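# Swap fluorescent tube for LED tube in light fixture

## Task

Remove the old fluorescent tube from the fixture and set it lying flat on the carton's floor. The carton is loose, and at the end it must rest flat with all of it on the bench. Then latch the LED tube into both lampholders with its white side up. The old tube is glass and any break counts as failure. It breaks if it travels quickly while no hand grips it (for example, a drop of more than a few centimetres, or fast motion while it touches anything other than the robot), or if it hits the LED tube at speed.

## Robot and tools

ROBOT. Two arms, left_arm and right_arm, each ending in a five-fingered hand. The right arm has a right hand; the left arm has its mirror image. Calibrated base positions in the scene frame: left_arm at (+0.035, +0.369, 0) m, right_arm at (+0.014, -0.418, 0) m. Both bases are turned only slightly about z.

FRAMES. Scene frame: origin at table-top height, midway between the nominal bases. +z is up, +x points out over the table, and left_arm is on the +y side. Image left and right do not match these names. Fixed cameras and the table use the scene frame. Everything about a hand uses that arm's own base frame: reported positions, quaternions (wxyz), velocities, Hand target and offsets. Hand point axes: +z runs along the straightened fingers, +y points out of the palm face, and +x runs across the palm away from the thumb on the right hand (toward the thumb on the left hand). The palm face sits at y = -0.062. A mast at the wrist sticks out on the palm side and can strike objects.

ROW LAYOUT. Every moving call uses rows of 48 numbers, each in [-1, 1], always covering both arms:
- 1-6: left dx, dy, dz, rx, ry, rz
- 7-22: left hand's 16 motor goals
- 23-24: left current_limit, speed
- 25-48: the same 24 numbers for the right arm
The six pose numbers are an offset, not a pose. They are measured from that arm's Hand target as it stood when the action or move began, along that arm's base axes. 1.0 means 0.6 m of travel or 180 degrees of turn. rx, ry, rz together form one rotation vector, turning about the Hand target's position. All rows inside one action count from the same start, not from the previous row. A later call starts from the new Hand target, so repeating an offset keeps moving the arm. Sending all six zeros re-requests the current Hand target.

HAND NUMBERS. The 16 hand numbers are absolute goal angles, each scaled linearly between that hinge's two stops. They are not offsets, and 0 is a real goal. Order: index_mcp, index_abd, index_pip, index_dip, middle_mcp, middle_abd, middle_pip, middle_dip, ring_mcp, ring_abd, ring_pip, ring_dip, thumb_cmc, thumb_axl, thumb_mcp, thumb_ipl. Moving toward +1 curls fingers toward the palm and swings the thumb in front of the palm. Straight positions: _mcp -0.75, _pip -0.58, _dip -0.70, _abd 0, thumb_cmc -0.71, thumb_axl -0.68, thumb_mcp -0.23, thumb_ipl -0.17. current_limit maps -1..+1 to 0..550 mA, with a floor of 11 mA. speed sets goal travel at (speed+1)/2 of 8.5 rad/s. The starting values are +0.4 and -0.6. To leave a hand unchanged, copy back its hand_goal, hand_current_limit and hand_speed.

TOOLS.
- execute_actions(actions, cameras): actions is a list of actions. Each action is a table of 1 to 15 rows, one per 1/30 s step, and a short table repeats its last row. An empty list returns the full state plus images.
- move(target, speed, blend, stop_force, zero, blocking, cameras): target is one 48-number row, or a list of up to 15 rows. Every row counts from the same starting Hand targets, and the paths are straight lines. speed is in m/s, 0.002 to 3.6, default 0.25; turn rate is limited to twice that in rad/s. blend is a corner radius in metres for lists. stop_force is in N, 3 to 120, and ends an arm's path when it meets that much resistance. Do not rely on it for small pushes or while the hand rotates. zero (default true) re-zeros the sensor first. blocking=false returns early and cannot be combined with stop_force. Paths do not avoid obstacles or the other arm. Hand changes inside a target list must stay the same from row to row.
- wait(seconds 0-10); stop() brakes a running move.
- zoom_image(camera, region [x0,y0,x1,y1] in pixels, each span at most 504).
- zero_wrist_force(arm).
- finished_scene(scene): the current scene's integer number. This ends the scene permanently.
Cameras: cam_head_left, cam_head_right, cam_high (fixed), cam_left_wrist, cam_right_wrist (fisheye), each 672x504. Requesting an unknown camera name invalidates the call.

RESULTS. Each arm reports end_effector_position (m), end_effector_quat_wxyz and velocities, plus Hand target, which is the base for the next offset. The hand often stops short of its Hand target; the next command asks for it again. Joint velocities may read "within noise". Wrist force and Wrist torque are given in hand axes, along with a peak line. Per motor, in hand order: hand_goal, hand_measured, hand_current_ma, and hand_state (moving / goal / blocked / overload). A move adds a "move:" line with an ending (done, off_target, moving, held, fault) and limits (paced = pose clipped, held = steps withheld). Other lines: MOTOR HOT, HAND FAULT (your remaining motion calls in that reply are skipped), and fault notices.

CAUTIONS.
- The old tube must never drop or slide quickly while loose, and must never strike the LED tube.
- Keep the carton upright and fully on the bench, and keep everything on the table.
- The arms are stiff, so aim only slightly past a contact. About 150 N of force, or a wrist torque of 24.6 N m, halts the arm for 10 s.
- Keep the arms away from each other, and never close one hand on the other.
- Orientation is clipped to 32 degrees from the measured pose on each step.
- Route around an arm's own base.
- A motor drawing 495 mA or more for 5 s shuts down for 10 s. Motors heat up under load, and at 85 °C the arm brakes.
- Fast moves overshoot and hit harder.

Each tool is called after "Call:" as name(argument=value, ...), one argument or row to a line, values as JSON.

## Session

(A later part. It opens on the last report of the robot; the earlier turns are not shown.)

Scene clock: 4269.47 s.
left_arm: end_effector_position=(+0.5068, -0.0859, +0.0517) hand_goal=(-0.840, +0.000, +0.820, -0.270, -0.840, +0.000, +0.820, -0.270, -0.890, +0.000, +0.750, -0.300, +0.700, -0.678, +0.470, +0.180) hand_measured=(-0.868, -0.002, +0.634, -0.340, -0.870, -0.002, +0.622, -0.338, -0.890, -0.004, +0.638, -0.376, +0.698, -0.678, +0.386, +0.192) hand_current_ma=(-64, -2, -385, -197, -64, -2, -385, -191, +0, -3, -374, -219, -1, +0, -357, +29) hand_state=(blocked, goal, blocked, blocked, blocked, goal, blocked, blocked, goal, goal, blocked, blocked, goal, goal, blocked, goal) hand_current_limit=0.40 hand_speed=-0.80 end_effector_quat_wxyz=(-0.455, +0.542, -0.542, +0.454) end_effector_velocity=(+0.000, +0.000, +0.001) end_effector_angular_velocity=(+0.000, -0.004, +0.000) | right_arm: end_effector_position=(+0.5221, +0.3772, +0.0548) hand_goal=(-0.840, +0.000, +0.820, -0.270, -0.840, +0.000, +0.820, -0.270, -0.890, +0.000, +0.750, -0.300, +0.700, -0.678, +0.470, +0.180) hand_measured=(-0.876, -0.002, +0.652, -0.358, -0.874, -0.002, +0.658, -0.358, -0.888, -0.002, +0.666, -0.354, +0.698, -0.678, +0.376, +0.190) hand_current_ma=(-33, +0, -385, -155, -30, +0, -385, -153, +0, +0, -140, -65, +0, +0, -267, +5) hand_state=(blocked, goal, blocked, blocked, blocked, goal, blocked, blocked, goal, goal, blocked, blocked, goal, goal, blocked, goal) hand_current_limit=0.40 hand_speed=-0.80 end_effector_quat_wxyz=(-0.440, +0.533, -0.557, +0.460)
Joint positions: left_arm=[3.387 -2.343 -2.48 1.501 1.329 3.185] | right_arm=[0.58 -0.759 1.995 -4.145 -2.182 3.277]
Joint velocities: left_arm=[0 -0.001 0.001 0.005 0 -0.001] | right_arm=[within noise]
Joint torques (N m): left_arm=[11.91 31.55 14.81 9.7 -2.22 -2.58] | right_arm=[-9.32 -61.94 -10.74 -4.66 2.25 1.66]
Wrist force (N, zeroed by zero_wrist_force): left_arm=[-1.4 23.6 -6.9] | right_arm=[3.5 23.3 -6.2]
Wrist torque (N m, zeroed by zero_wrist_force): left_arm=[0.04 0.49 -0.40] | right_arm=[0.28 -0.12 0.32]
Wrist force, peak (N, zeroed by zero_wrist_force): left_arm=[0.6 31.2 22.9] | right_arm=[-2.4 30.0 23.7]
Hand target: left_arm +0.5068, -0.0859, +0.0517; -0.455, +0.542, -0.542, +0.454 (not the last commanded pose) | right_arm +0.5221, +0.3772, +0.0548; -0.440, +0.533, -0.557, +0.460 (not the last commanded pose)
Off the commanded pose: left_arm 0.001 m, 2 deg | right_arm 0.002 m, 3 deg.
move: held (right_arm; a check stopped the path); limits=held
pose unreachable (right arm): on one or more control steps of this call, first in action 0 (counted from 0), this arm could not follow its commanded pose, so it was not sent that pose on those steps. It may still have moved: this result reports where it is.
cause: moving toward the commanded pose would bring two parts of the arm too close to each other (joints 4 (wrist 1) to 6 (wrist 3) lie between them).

Call:
move(
  target=[-0.0047,0,0.0076,0,0.0611,0,-0.84,0,0.82,-0.27,-0.84,0,0.82,-0.27,-0.89,0,0.75,-0.3,0.7,-0.678,0.47,0.18,0.4,-0.8,-0.0044,0,0.0071,0.0027,0.0583,0,-0.84,0,0.82,-0.27,-0.84,0,0.82,-0.27,-0.89,0,0.75,-0.3,0.7,-0.678,0.47,0.18,0.4,-0.8],
  speed=0.04,
)

Call:
move(
  target=[-0.0047,0,0.0076,0,0.0611,0,-0.84,0,0.82,-0.27,-0.84,0,0.82,-0.27,-0.89,0,0.75,-0.3,0.7,-0.678,0.47,0.18,0.4,-0.8,-0.0044,0,0.0071,0.0027,0.0583,0,-0.84,0,0.82,-0.27,-0.84,0,0.82,-0.27,-0.89,0,0.75,-0.3,0.7,-0.678,0.47,0.18,0.4,-0.8],
  speed=0.04,
)

Scene clock: 4292.00 s.
left_arm: end_effector_position=(+0.5040, -0.0859, +0.0562) hand_goal=(-0.840, +0.000, +0.820, -0.270, -0.840, +0.000, +0.820, -0.270, -0.890, +0.000, +0.750, -0.300, +0.700, -0.678, +0.470, +0.180) hand_measured=(-0.880, -0.002, +0.634, -0.338, -0.880, -0.002, +0.622, -0.336, -0.906, -0.004, +0.642, -0.362, +0.698, -0.680, +0.384, +0.170) hand_current_ma=(-97, -2, -385, -191, -102, -2, -385, -179, -31, -3, -352, -165, -1, -2, -367, -22) hand_state=(blocked, goal, blocked, blocked, blocked, goal, blocked, blocked, goal, goal, blocked, blocked, goal, goal, blocked, goal) hand_current_limit=0.40 hand_speed=-0.80 end_effector_quat_wxyz=(-0.401, +0.583, -0.583, +0.400) end_effector_velocity=(+0.000, +0.000, +0.000) end_effector_angular_velocity=(+0.000, +0.002, +0.000) | right_arm: end_effector_position=(+0.5195, +0.3772, +0.0590) hand_goal=(-0.840, +0.000, +0.820, -0.270, -0.840, +0.000, +0.820, -0.270, -0.890, +0.000, +0.750, -0.300, +0.700, -0.678, +0.470, +0.180) hand_measured=(-0.888, -0.002, +0.652, -0.358, -0.886, -0.002, +0.658, -0.358, -0.902, -0.002, +0.666, -0.348, +0.698, -0.680, +0.376, +0.166) hand_current_ma=(-56, +0, -385, -155, -52, +0, -385, -153, -4, +0, -138, -51, +0, +0, -271, -11) hand_state=(blocked, goal, blocked, blocked, blocked, goal, blocked, blocked, goal, goal, blocked, blocked, goal, goal, blocked, goal) hand_current_limit=0.40 hand_speed=-0.80 end_effector_quat_wxyz=(-0.390, +0.571, -0.597, +0.407)
Joint positions: left_arm=[3.367 -2.158 -2.489 1.13 1.361 3.224] | right_arm=[0.55 -0.877 2.024 -3.847 -2.119 3.384]
Joint velocities: left_arm=[0 0.002 0.001 -0.005 0.001 0] | right_arm=[within noise]
Joint torques (N m): left_arm=[-11.89 38.83 11.18 1.2 2.23 2.51] | right_arm=[-5.52 -50.67 -3.43 -2.16 1.71 1.12]
Wrist force (N, zeroed by zero_wrist_force): left_arm=[0.0 4.0 2.2] | right_arm=[-0.7 5.8 6.0]
Wrist torque (N m, zeroed by zero_wrist_force): left_arm=[-0.04 0.34 -0.13] | right_arm=[0.19 -0.12 0.05]
Wrist force, peak (N, zeroed by zero_wrist_force): left_arm=[-1.2 23.8 -7.3] | right_arm=[3.4 23.7 -6.0]
Hand target: left_arm +0.5040, -0.0859, +0.0563; -0.401, +0.583, -0.583, +0.400 | right_arm +0.5195, +0.3772, +0.0590; -0.390, +0.571, -0.597, +0.407
Off the commanded pose: left_arm 0.000 m, 0 deg | right_arm 0.000 m, 0 deg.
move: done

Scene clock: 4294.93 s.
left_arm: end_effector_position=(+0.5012, -0.0859, +0.0608) hand_goal=(-0.840, +0.000, +0.820, -0.270, -0.840, +0.000, +0.820, -0.270, -0.890, +0.000, +0.750, -0.300, +0.700, -0.678, +0.470, +0.180) hand_measured=(-0.888, -0.002, +0.634, -0.334, -0.890, -0.002, +0.622, -0.328, -0.918, -0.004, +0.646, -0.354, +0.698, -0.680, +0.386, +0.166) hand_current_ma=(-126, -2, -385, -173, -135, -2, -385, -153, -62, -3, -340, -140, -1, -2, -358, -33) hand_state=(blocked, goal, blocked, blocked, blocked, goal, blocked, blocked, blocked, goal, blocked, blocked, goal, goal, blocked, goal) hand_current_limit=0.40 hand_speed=-0.80 end_effector_quat_wxyz=(-0.343, +0.618, -0.618, +0.343) | right_arm: end_effector_position=(+0.5168, +0.3772, +0.0633) hand_goal=(-0.840, +0.000, +0.820, -0.270, -0.840, +0.000, +0.820, -0.270, -0.890, +0.000, +0.750, -0.300, +0.700, -0.678, +0.470, +0.180) hand_measured=(-0.898, -0.002, +0.656, -0.358, -0.896, -0.002, +0.664, -0.358, -0.910, -0.002, +0.668, -0.344, +0.698, -0.680, +0.378, +0.164) hand_current_ma=(-81, +0, -385, -155, -75, +0, -385, -153, -12, +0, -135, -45, +0, +0, -258, -13) hand_state=(blocked, goal, blocked, blocked, blocked, goal, blocked, blocked, blocked, goal, blocked, blocked, goal, goal, blocked, goal) hand_current_limit=0.40 hand_speed=-0.80 end_effector_quat_wxyz=(-0.336, +0.604, -0.632, +0.351)
Joint positions: left_arm=[3.346 -1.998 -2.452 0.741 1.398 3.251] | right_arm=[0.516 -0.975 2.014 -3.547 -2.038 3.463]
Joint torques (N m): left_arm=[-12.5 38.6 13 1.21 2.11 2.52] | right_arm=[-5.97 -51.32 -23.4 -2.51 1.19 1.02]
Wrist force (N, zeroed by zero_wrist_force): left_arm=[0.3 0.7 9.5] | right_arm=[-4.6 3.9 13.6]
Wrist torque (N m, zeroed by zero_wrist_force): left_arm=[-0.11 0.29 0.00] | right_arm=[0.00 -0.33 -0.03]
Wrist force, peak (N, zeroed by zero_wrist_force): left_arm=[0.2 1.0 10.2] | right_arm=[-4.7 3.9 13.6]
Hand target: left_arm +0.5012, -0.0859, +0.0608; -0.343, +0.618, -0.618, +0.343 | right_arm +0.5168, +0.3772, +0.0633; -0.336, +0.604, -0.632, +0.350
Off the commanded pose: left_arm 0.000 m, 0 deg | right_arm 0.000 m, 0 deg.
move: done

Call:
wait(
  seconds=0.1,
  cameras=["cam_left_wrist","cam_right_wrist","cam_high"],
)

Call:
zoom_image(
  camera="cam_high",
  region=[220, 230, 500, 340],
)

Scene clock: 4307.10 s.
left_arm: end_effector_position=(+0.5012, -0.0859, +0.0608) hand_goal=(-0.840, +0.000, +0.820, -0.270, -0.840, +0.000, +0.820, -0.270, -0.890, +0.000, +0.750, -0.300, +0.700, -0.678, +0.470, +0.180) hand_measured=(-0.888, -0.002, +0.634, -0.334, -0.890, -0.002, +0.622, -0.328, -0.918, -0.004, +0.646, -0.354, +0.698, -0.680, +0.386, +0.166) hand_current_ma=(-126, -2, -385, -173, -135, -2, -385, -153, -62, -3, -340, -140, -1, -2, -358, -33) hand_state=(blocked, goal, blocked, blocked, blocked, goal, blocked, blocked, blocked, goal, blocked, blocked, goal, goal, blocked, goal) hand_current_limit=0.40 hand_speed=-0.80 end_effector_quat_wxyz=(-0.343, +0.618, -0.618, +0.343) | right_arm: end_effector_position=(+0.5168, +0.3772, +0.0633) hand_goal=(-0.840, +0.000, +0.820, -0.270, -0.840, +0.000, +0.820, -0.270, -0.890, +0.000, +0.750, -0.300, +0.700, -0.678, +0.470, +0.180) hand_measured=(-0.898, -0.002, +0.656, -0.358, -0.896, -0.002, +0.664, -0.358, -0.910, -0.002, +0.668, -0.344, +0.698, -0.680, +0.378, +0.164) hand_current_ma=(-81, +0, -385, -155, -75, +0, -385, -153, -12, +0, -135, -45, +0, +0, -258, -13) hand_state=(blocked, goal, blocked, blocked, blocked, goal, blocked, blocked, blocked, goal, blocked, blocked, goal, goal, blocked, goal) hand_current_limit=0.40 hand_speed=-0.80 end_effector_quat_wxyz=(-0.336, +0.604, -0.632, +0.350)
Joint positions: left_arm=[3.346 -1.998 -2.452 0.741 1.398 3.251] | right_arm=[0.516 -0.975 2.014 -3.547 -2.038 3.463]
Joint torques (N m): left_arm=[-11.82 37.76 13.05 1.15 2.1 2.44] | right_arm=[-5.02 -51.39 -24 -2.22 1.25 0.93]
Wrist force (N, zeroed by zero_wrist_force): left_arm=[0.1 0.8 9.9] | right_arm=[-4.2 3.7 13.6]
Wrist torque (N m, zeroed by zero_wrist_force): left_arm=[-0.12 0.32 -0.01] | right_arm=[-0.02 -0.39 0.01]
Wrist force, peak (N, zeroed by zero_wrist_force): left_arm=[0.3 0.7 10.0] | right_arm=[-4.6 4.0 13.7]
Hand target: left_arm +0.5012, -0.0859, +0.0608; -0.343, +0.618, -0.618, +0.343 | right_arm +0.5168, +0.3772, +0.0633; -0.336, +0.604, -0.632, +0.350
Off the commanded pose: left_arm 0.000 m, 0 deg | right_arm 0.000 m, 0 deg.
wait: 0.10 s; at rest from the start
camera_calibration:
cam_left_wrist: T_world_to_cam=[[0.358924, 0.759216, 0.542923, -0.175124], [-0.360509, -0.423775, 0.830932, 0.0465], [0.860934, -0.49397, 0.121601, -0.35919], [0, 0, 0, 1]] pos_world=[0.388859, -0.0247665, 0.100119]
cam_right_wrist: T_world_to_cam=[[-0.305716, 0.809563, -0.501145, -0.0832478], [-0.294487, 0.420137, 0.858349, -0.108045], [0.905437, 0.409991, 0.109963, -0.499316], [0, 0, 0, 1]] pos_world=[0.394831, 0.317503, 0.105927]
Images, in order (width x height): cam_high 672x504, cam_left_wrist 672x504, cam_right_wrist 672x504.

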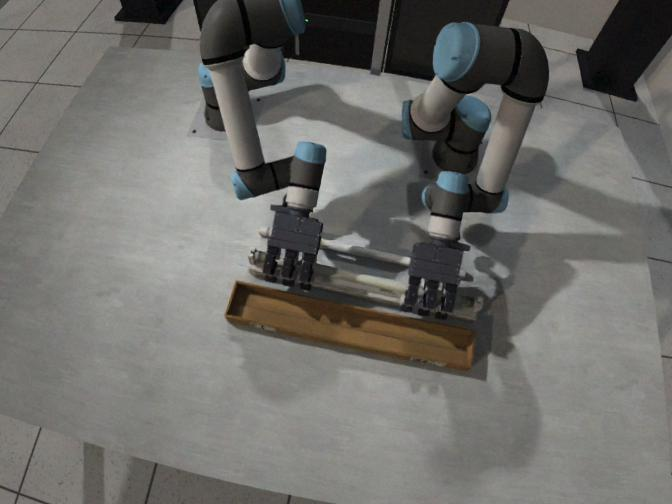

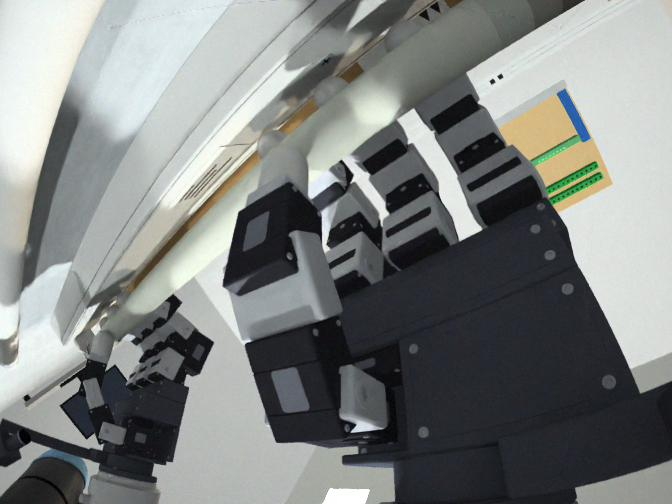

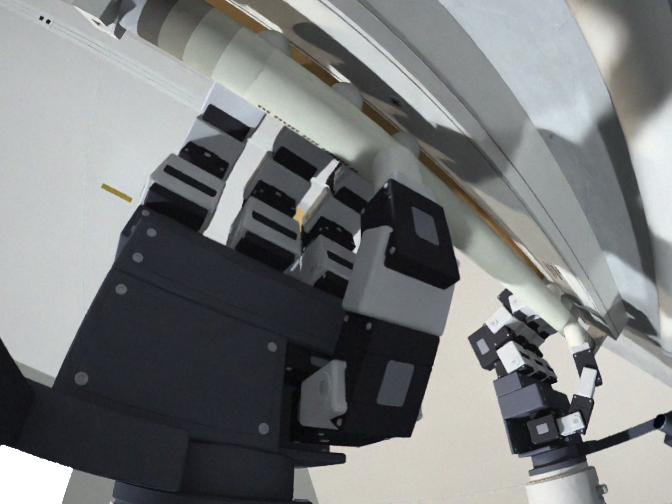

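Scaled by 1.800.

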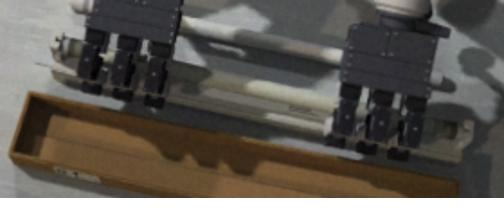

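Call:
zoom_image(
  camera="cam_right_wrist",
  region=[50, 0, 210, 100],
)

Call:
zoom_image(
  camera="cam_left_wrist",
  region=[60, 290, 160, 390],
)

Scaled by 3.150 from the camera's 672x504 image, which has a finer 960x720 frame.

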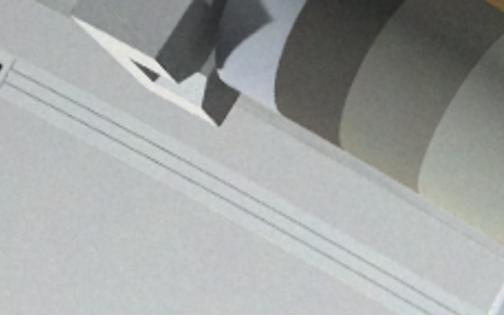

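Scaled by 5.040 from the camera's 672x504 image, which has a finer 960x720 frame.

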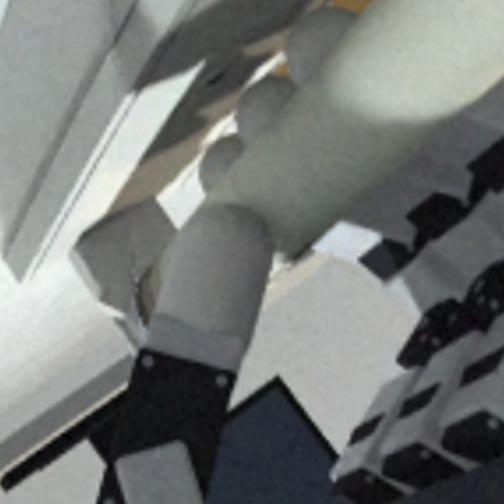

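Call:
move(
  target=[0,0,0.007,0,0,0,-0.84,0,0.82,-0.27,-0.84,0,0.82,-0.27,-0.89,0,0.75,-0.3,0.7,-0.678,0.47,0.18,0.4,-0.8,0,0,0.007,0,0,0,-0.84,0,0.82,-0.27,-0.84,0,0.82,-0.27,-0.89,0,0.75,-0.3,0.7,-0.678,0.47,0.18,0.4,-0.8],
  speed=0.01,
  cameras=["cam_right_wrist","cam_left_wrist"],
)

Call:
zoom_image(
  camera="cam_right_wrist",
  region=[50, 0, 210, 100],
)

Scene clock: 4327.17 s.
left_arm: end_effector_position=(+0.5012, -0.0859, +0.0649) hand_goal=(-0.840, +0.000, +0.820, -0.270, -0.840, +0.000, +0.820, -0.270, -0.890, +0.000, +0.750, -0.300, +0.700, -0.678, +0.470, +0.180) hand_measured=(-0.894, -0.002, +0.616, -0.340, -0.896, -0.002, +0.608, -0.336, -0.924, -0.004, +0.638, -0.372, +0.698, -0.680, +0.406, +0.162) hand_current_ma=(-150, -2, -385, -199, -161, -2, -385, -186, -83, -3, -372, -204, -1, -2, -252, -44) hand_state=(blocked, goal, blocked, blocked, blocked, goal, blocked, blocked, blocked, goal, blocked, blocked, goal, goal, blocked, goal) hand_current_limit=0.40 hand_speed=-0.80 end_effector_quat_wxyz=(-0.343, +0.618, -0.618, +0.343) | right_arm: end_effector_position=(+0.5168, +0.3771, +0.0674) hand_goal=(-0.840, +0.000, +0.820, -0.270, -0.840, +0.000, +0.820, -0.270, -0.890, +0.000, +0.750, -0.300, +0.700, -0.678, +0.470, +0.180) hand_measured=(-0.906, -0.002, +0.656, -0.378, -0.904, -0.002, +0.664, -0.380, -0.918, +0.000, +0.658, -0.356, +0.698, -0.682, +0.394, +0.160) hand_current_ma=(-102, +0, -385, -220, -97, +0, -385, -226, -21, +0, -164, -71, +0, -1, -181, -17) hand_state=(blocked, goal, blocked, blocked, blocked, goal, blocked, blocked, blocked, goal, blocked, blocked, goal, goal, blocked, goal) hand_current_limit=0.40 hand_speed=-0.80 end_effector_quat_wxyz=(-0.336, +0.604, -0.632, +0.350)
Joint positions: left_arm=[3.346 -1.983 -2.452 0.726 1.398 3.251] | right_arm=[0.516 -0.985 2.014 -3.537 -2.038 3.463]
Joint torques (N m): left_arm=[-11.75 48.75 21.87 6.72 1.39 2.09] | right_arm=[-3.03 -66.38 -35.71 -6.84 -1.24 0.85]
Wrist force (N, zeroed by zero_wrist_force): left_arm=[1.2 25.7 22.8] | right_arm=[-5.8 25.3 30.0]
Wrist torque (N m, zeroed by zero_wrist_force): left_arm=[-0.30 0.60 -0.52] | right_arm=[-0.48 -0.56 0.30]
Wrist force, peak (N, zeroed by zero_wrist_force): left_arm=[1.2 25.7 22.8] | right_arm=[-5.8 25.3 30.0]
Hand target: left_arm +0.5012, -0.0859, +0.0650; -0.343, +0.618, -0.618, +0.343 | right_arm +0.5168, +0.3772, +0.0675; -0.336, +0.604, -0.632, +0.350
Off the commanded pose: left_arm 0.000 m, 0 deg | right_arm 0.000 m, 0 deg.
move: done
camera_calibration:
cam_left_wrist: T_world_to_cam=[[0.359016, 0.759243, 0.542823, -0.177375], [-0.360391, -0.42372, 0.831012, 0.0430404], [0.860945, -0.493975, 0.121502, -0.359683], [0, 0, 0, 1]] pos_world=[0.388859, -0.0247666, 0.104218]
cam_right_wrist: T_world_to_cam=[[-0.30588, 0.809489, -0.501164, -0.0811522], [-0.294369, 0.42019, 0.858363, -0.111543], [0.905419, 0.410083, 0.109761, -0.499756], [0, 0, 0, 1]] pos_world=[0.394831, 0.317503, 0.109928]
Images, in order (width x height): cam_left_wrist 672x504, cam_right_wrist 672x504.

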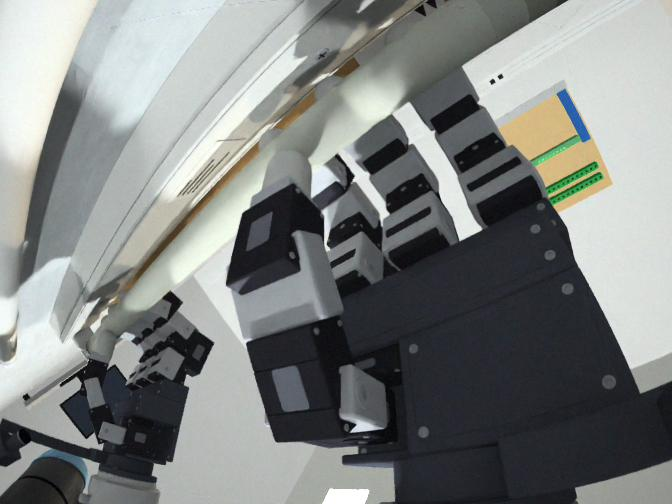

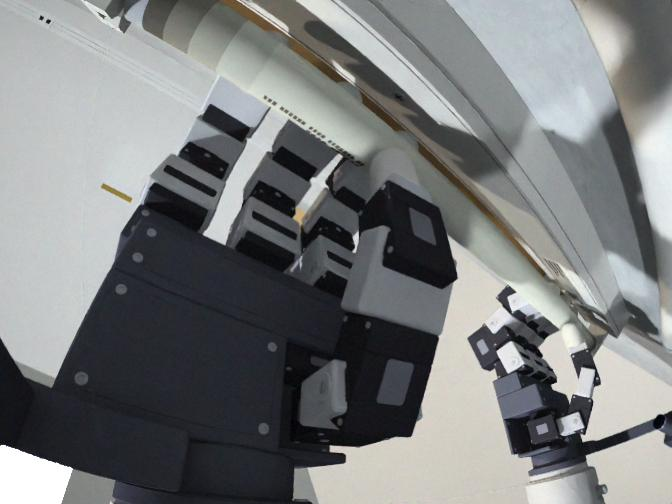

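Scaled by 3.150 from the camera's 672x504 image, which has a finer 960x720 frame.

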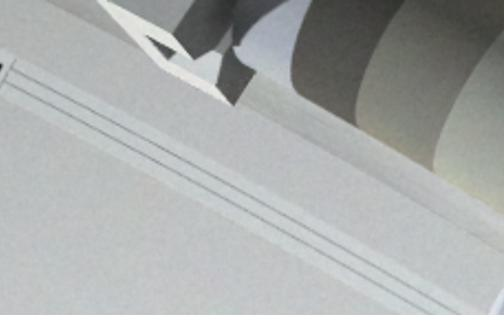

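Call:
zoom_image(
  camera="cam_right_wrist",
  region=[70, 0, 170, 50],
)

Scaled by 5.040 from the camera's 672x504 image, which has a finer 960x720 frame.

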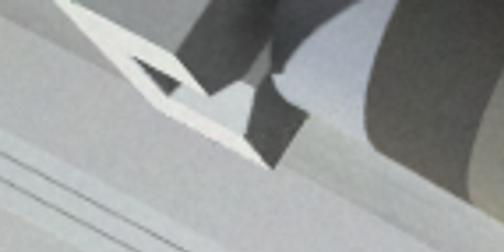

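Call:
move(
  target=[0,0,-0.0075,0,0,0,-0.84,0,0.82,-0.27,-0.84,0,0.82,-0.27,-0.89,0,0.75,-0.3,0.7,-0.678,0.47,0.18,0.4,-0.8,0,0,-0.0075,0,0,0,-0.84,0,0.82,-0.27,-0.84,0,0.82,-0.27,-0.89,0,0.75,-0.3,0.7,-0.678,0.47,0.18,0.4,-0.8],
  speed=0.02,
)

Call:
move(
  target=[
    [0,0,0,0,0,0,-0.98,0,0.5,-0.35,-0.98,0,0.5,-0.35,-0.98,0,0.5,-0.35,0.7,-0.678,0.1,0.1,0.4,-0.7,0,0,0,0,0,0,-0.98,0,0.5,-0.35,-0.98,0,0.5,-0.35,-0.98,0,0.5,-0.35,0.7,-0.678,0.1,0.1,0.4,-0.7],
    [0,0,0.2,0,-0.0667,0,-0.98,0,0.5,-0.35,-0.98,0,0.5,-0.35,-0.98,0,0.5,-0.35,0.7,-0.678,0.1,0.1,0.4,-0.7,0,0,0.2,-0.003,-0.0667,0,-0.98,0,0.5,-0.35,-0.98,0,0.5,-0.35,-0.98,0,0.5,-0.35,0.7,-0.678,0.1,0.1,0.4,-0.7],
  ],
  speed=0.1,
  cameras=["cam_high","cam_right_wrist","cam_left_wrist"],
)

Call:
zoom_image(
  camera="cam_high",
  region=[260, 230, 340, 290],
)

Scene clock: 4366.00 s.
left_arm: end_effector_position=(+0.5012, -0.0859, +0.0606) hand_goal=(-0.840, +0.000, +0.820, -0.270, -0.840, +0.000, +0.820, -0.270, -0.890, +0.000, +0.750, -0.300, +0.700, -0.678, +0.470, +0.180) hand_measured=(-0.894, -0.002, +0.618, -0.320, -0.896, -0.002, +0.610, -0.318, -0.926, -0.004, +0.642, -0.352, +0.698, -0.678, +0.402, +0.204) hand_current_ma=(-147, -2, -385, -126, -160, -2, -385, -118, -86, -3, -357, -132, -1, +0, -268, +66) hand_state=(blocked, goal, blocked, blocked, blocked, goal, blocked, blocked, blocked, goal, blocked, blocked, goal, goal, blocked, blocked) hand_current_limit=0.40 hand_speed=-0.80 end_effector_quat_wxyz=(-0.343, +0.618, -0.618, +0.343) | right_arm: end_effector_position=(+0.5168, +0.3772, +0.0631) hand_goal=(-0.840, +0.000, +0.820, -0.270, -0.840, +0.000, +0.820, -0.270, -0.890, +0.000, +0.750, -0.300, +0.700, -0.678, +0.470, +0.180) hand_measured=(-0.906, -0.002, +0.656, -0.366, -0.904, -0.002, +0.664, -0.366, -0.918, +0.000, +0.662, -0.344, +0.698, -0.678, +0.394, +0.196) hand_current_ma=(-104, +0, -385, -175, -98, +0, -385, -177, -22, +0, -153, -43, +0, +0, -188, +15) hand_state=(blocked, goal, blocked, blocked, blocked, goal, blocked, blocked, blocked, goal, blocked, blocked, goal, goal, blocked, goal) hand_current_limit=0.40 hand_speed=-0.80 end_effector_quat_wxyz=(-0.336, +0.604, -0.632, +0.350)
Joint positions: left_arm=[3.346 -1.999 -2.452 0.742 1.398 3.251] | right_arm=[0.516 -0.975 2.014 -3.547 -2.038 3.463]
Joint torques (N m): left_arm=[-9.73 10.25 1.84 3.15 -0.55 2.26] | right_arm=[-0.06 -23.92 -3.06 -2.31 -0.67 0.94]
Wrist force (N, zeroed by zero_wrist_force): left_arm=[-0.7 -9.0 -18.5] | right_arm=[-0.3 -6.4 -13.8]
Wrist torque (N m, zeroed by zero_wrist_force): left_arm=[0.14 0.47 0.04] | right_arm=[0.43 -0.26 -0.09]
Wrist force, peak (N, zeroed by zero_wrist_force): left_arm=[1.3 26.6 22.8] | right_arm=[-5.6 26.7 30.2]
Hand target: left_arm +0.5012, -0.0859, +0.0605; -0.343, +0.618, -0.618, +0.343 | right_arm +0.5168, +0.3772, +0.0630; -0.336, +0.604, -0.632, +0.350
Off the commanded pose: left_arm 0.000 m, 0 deg | right_arm 0.000 m, 0 deg.
move: done

Scene clock: 4368.37 s.
left_arm: end_effector_position=(+0.5012, -0.0859, +0.1804) hand_goal=(-0.980, +0.000, +0.500, -0.350, -0.980, +0.000, +0.500, -0.350, -0.980, +0.000, +0.500, -0.350, +0.700, -0.678, +0.100, +0.100) hand_measured=(-0.964, -0.002, +0.502, -0.348, -0.964, -0.002, +0.502, -0.348, -0.964, -0.004, +0.504, -0.352, +0.700, -0.678, +0.100, +0.102) hand_current_ma=(+29, -2, +3, +1, +28, -2, +3, +1, +30, -3, +3, -3, +0, +0, +1, +1) hand_state=(goal, goal, goal, goal, goal, goal, goal, goal, goal, goal, goal, goal, goal, goal, goal, goal) hand_current_limit=0.40 hand_speed=-0.70 end_effector_quat_wxyz=(-0.406, +0.579, -0.579, +0.405) | right_arm: end_effector_position=(+0.5168, +0.3772, +0.1828) hand_goal=(-0.980, +0.000, +0.500, -0.350, -0.980, +0.000, +0.500, -0.350, -0.980, +0.000, +0.500, -0.350, +0.700, -0.678, +0.100, +0.100) hand_measured=(-0.964, -0.002, +0.502, -0.354, -0.964, -0.002, +0.502, -0.354, -0.962, +0.000, +0.504, -0.352, +0.698, -0.680, +0.102, +0.102) hand_current_ma=(+8, +0, +0, +0, +8, +0, +0, +0, +10, +0, +0, +0, +0, +0, +0, +0) hand_state=(goal, goal, goal, goal, goal, goal, goal, goal, goal, goal, goal, goal, goal, goal, goal, goal) hand_current_limit=0.40 hand_speed=-0.70 end_effector_quat_wxyz=(-0.397, +0.566, -0.592, +0.415)
Joint positions: left_arm=[3.371 -1.708 -2.473 0.682 1.356 3.222] | right_arm=[0.558 -1.14 2.008 -3.595 -2.132 3.372]
Joint torques (N m): left_arm=[11.04 28.09 20.1 0.3 -2.47 -2.52] | right_arm=[5.48 -41.07 -28.01 -3.78 -2.83 -1.28]
Wrist force (N, zeroed by zero_wrist_force): left_arm=[-0.1 0.1 -0.3] | right_arm=[-0.7 -0.3 -0.1]
Wrist torque (N m, zeroed by zero_wrist_force): left_arm=[-0.01 0.01 0.08] | right_arm=[0.27 0.15 0.09]
Wrist force, peak (N, zeroed by zero_wrist_force): left_arm=[1.6 -14.3 -25.4] | right_arm=[-1.8 -10.8 -23.3]
Hand target: left_arm +0.5012, -0.0859, +0.1805; -0.406, +0.579, -0.579, +0.405 | right_arm +0.5168, +0.3772, +0.1830; -0.397, +0.566, -0.592, +0.415
Off the commanded pose: left_arm 0.000 m, 0 deg | right_arm 0.000 m, 0 deg.
move: done
camera_calibration:
cam_left_wrist: T_world_to_cam=[[0.238295, 0.759225, 0.605635, -0.190879], [-0.525319, -0.423738, 0.737893, 0.0465814], [0.816857, -0.493988, 0.297861, -0.383461], [0, 0, 0, 1]] pos_world=[0.383188, -0.0247666, 0.195449]
cam_right_wrist: T_world_to_cam=[[-0.194147, 0.804548, -0.561257, -0.0681524], [-0.465928, 0.42786, 0.774498, -0.109581], [0.86326, 0.411872, 0.291794, -0.524645], [0, 0, 0, 1]] pos_world=[0.388616, 0.317804, 0.199707]
Images, in order (width x height): cam_high 672x504, cam_left_wrist 672x504, cam_right_wrist 672x504.

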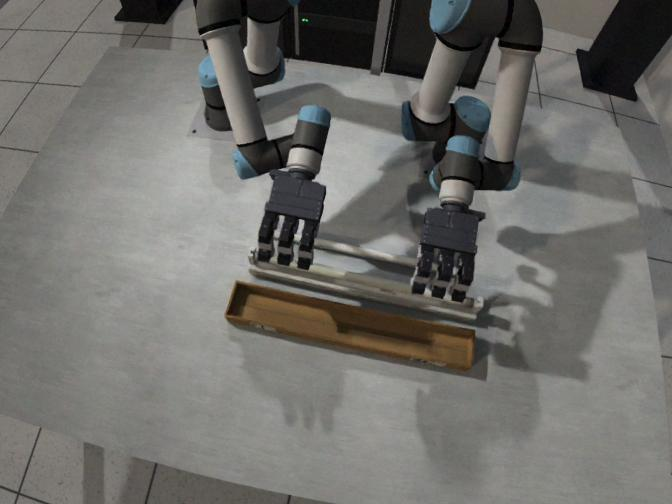

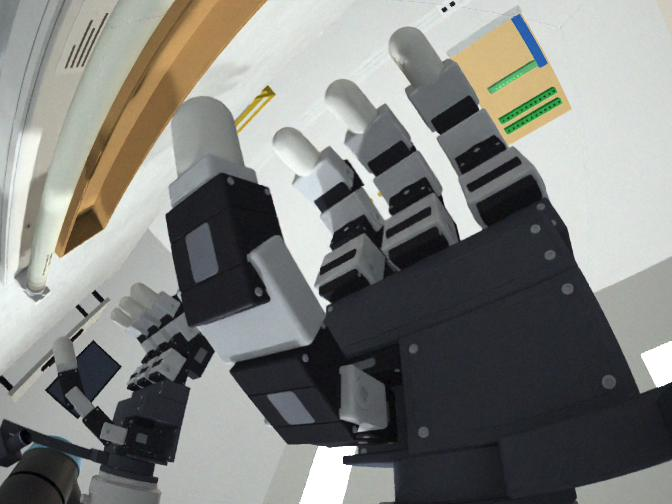

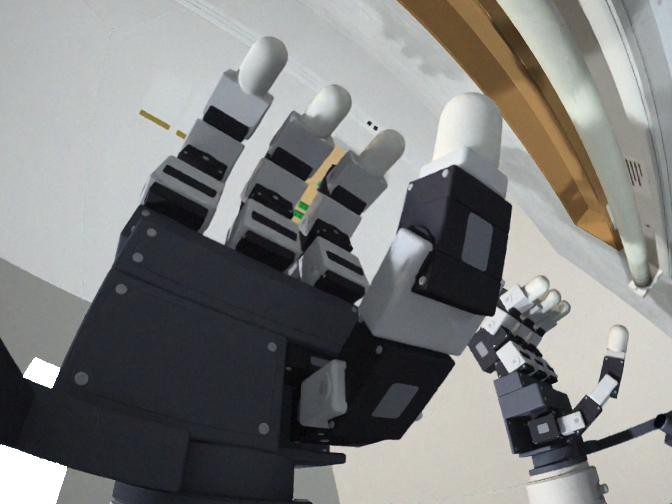

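Scaled by 6.300.

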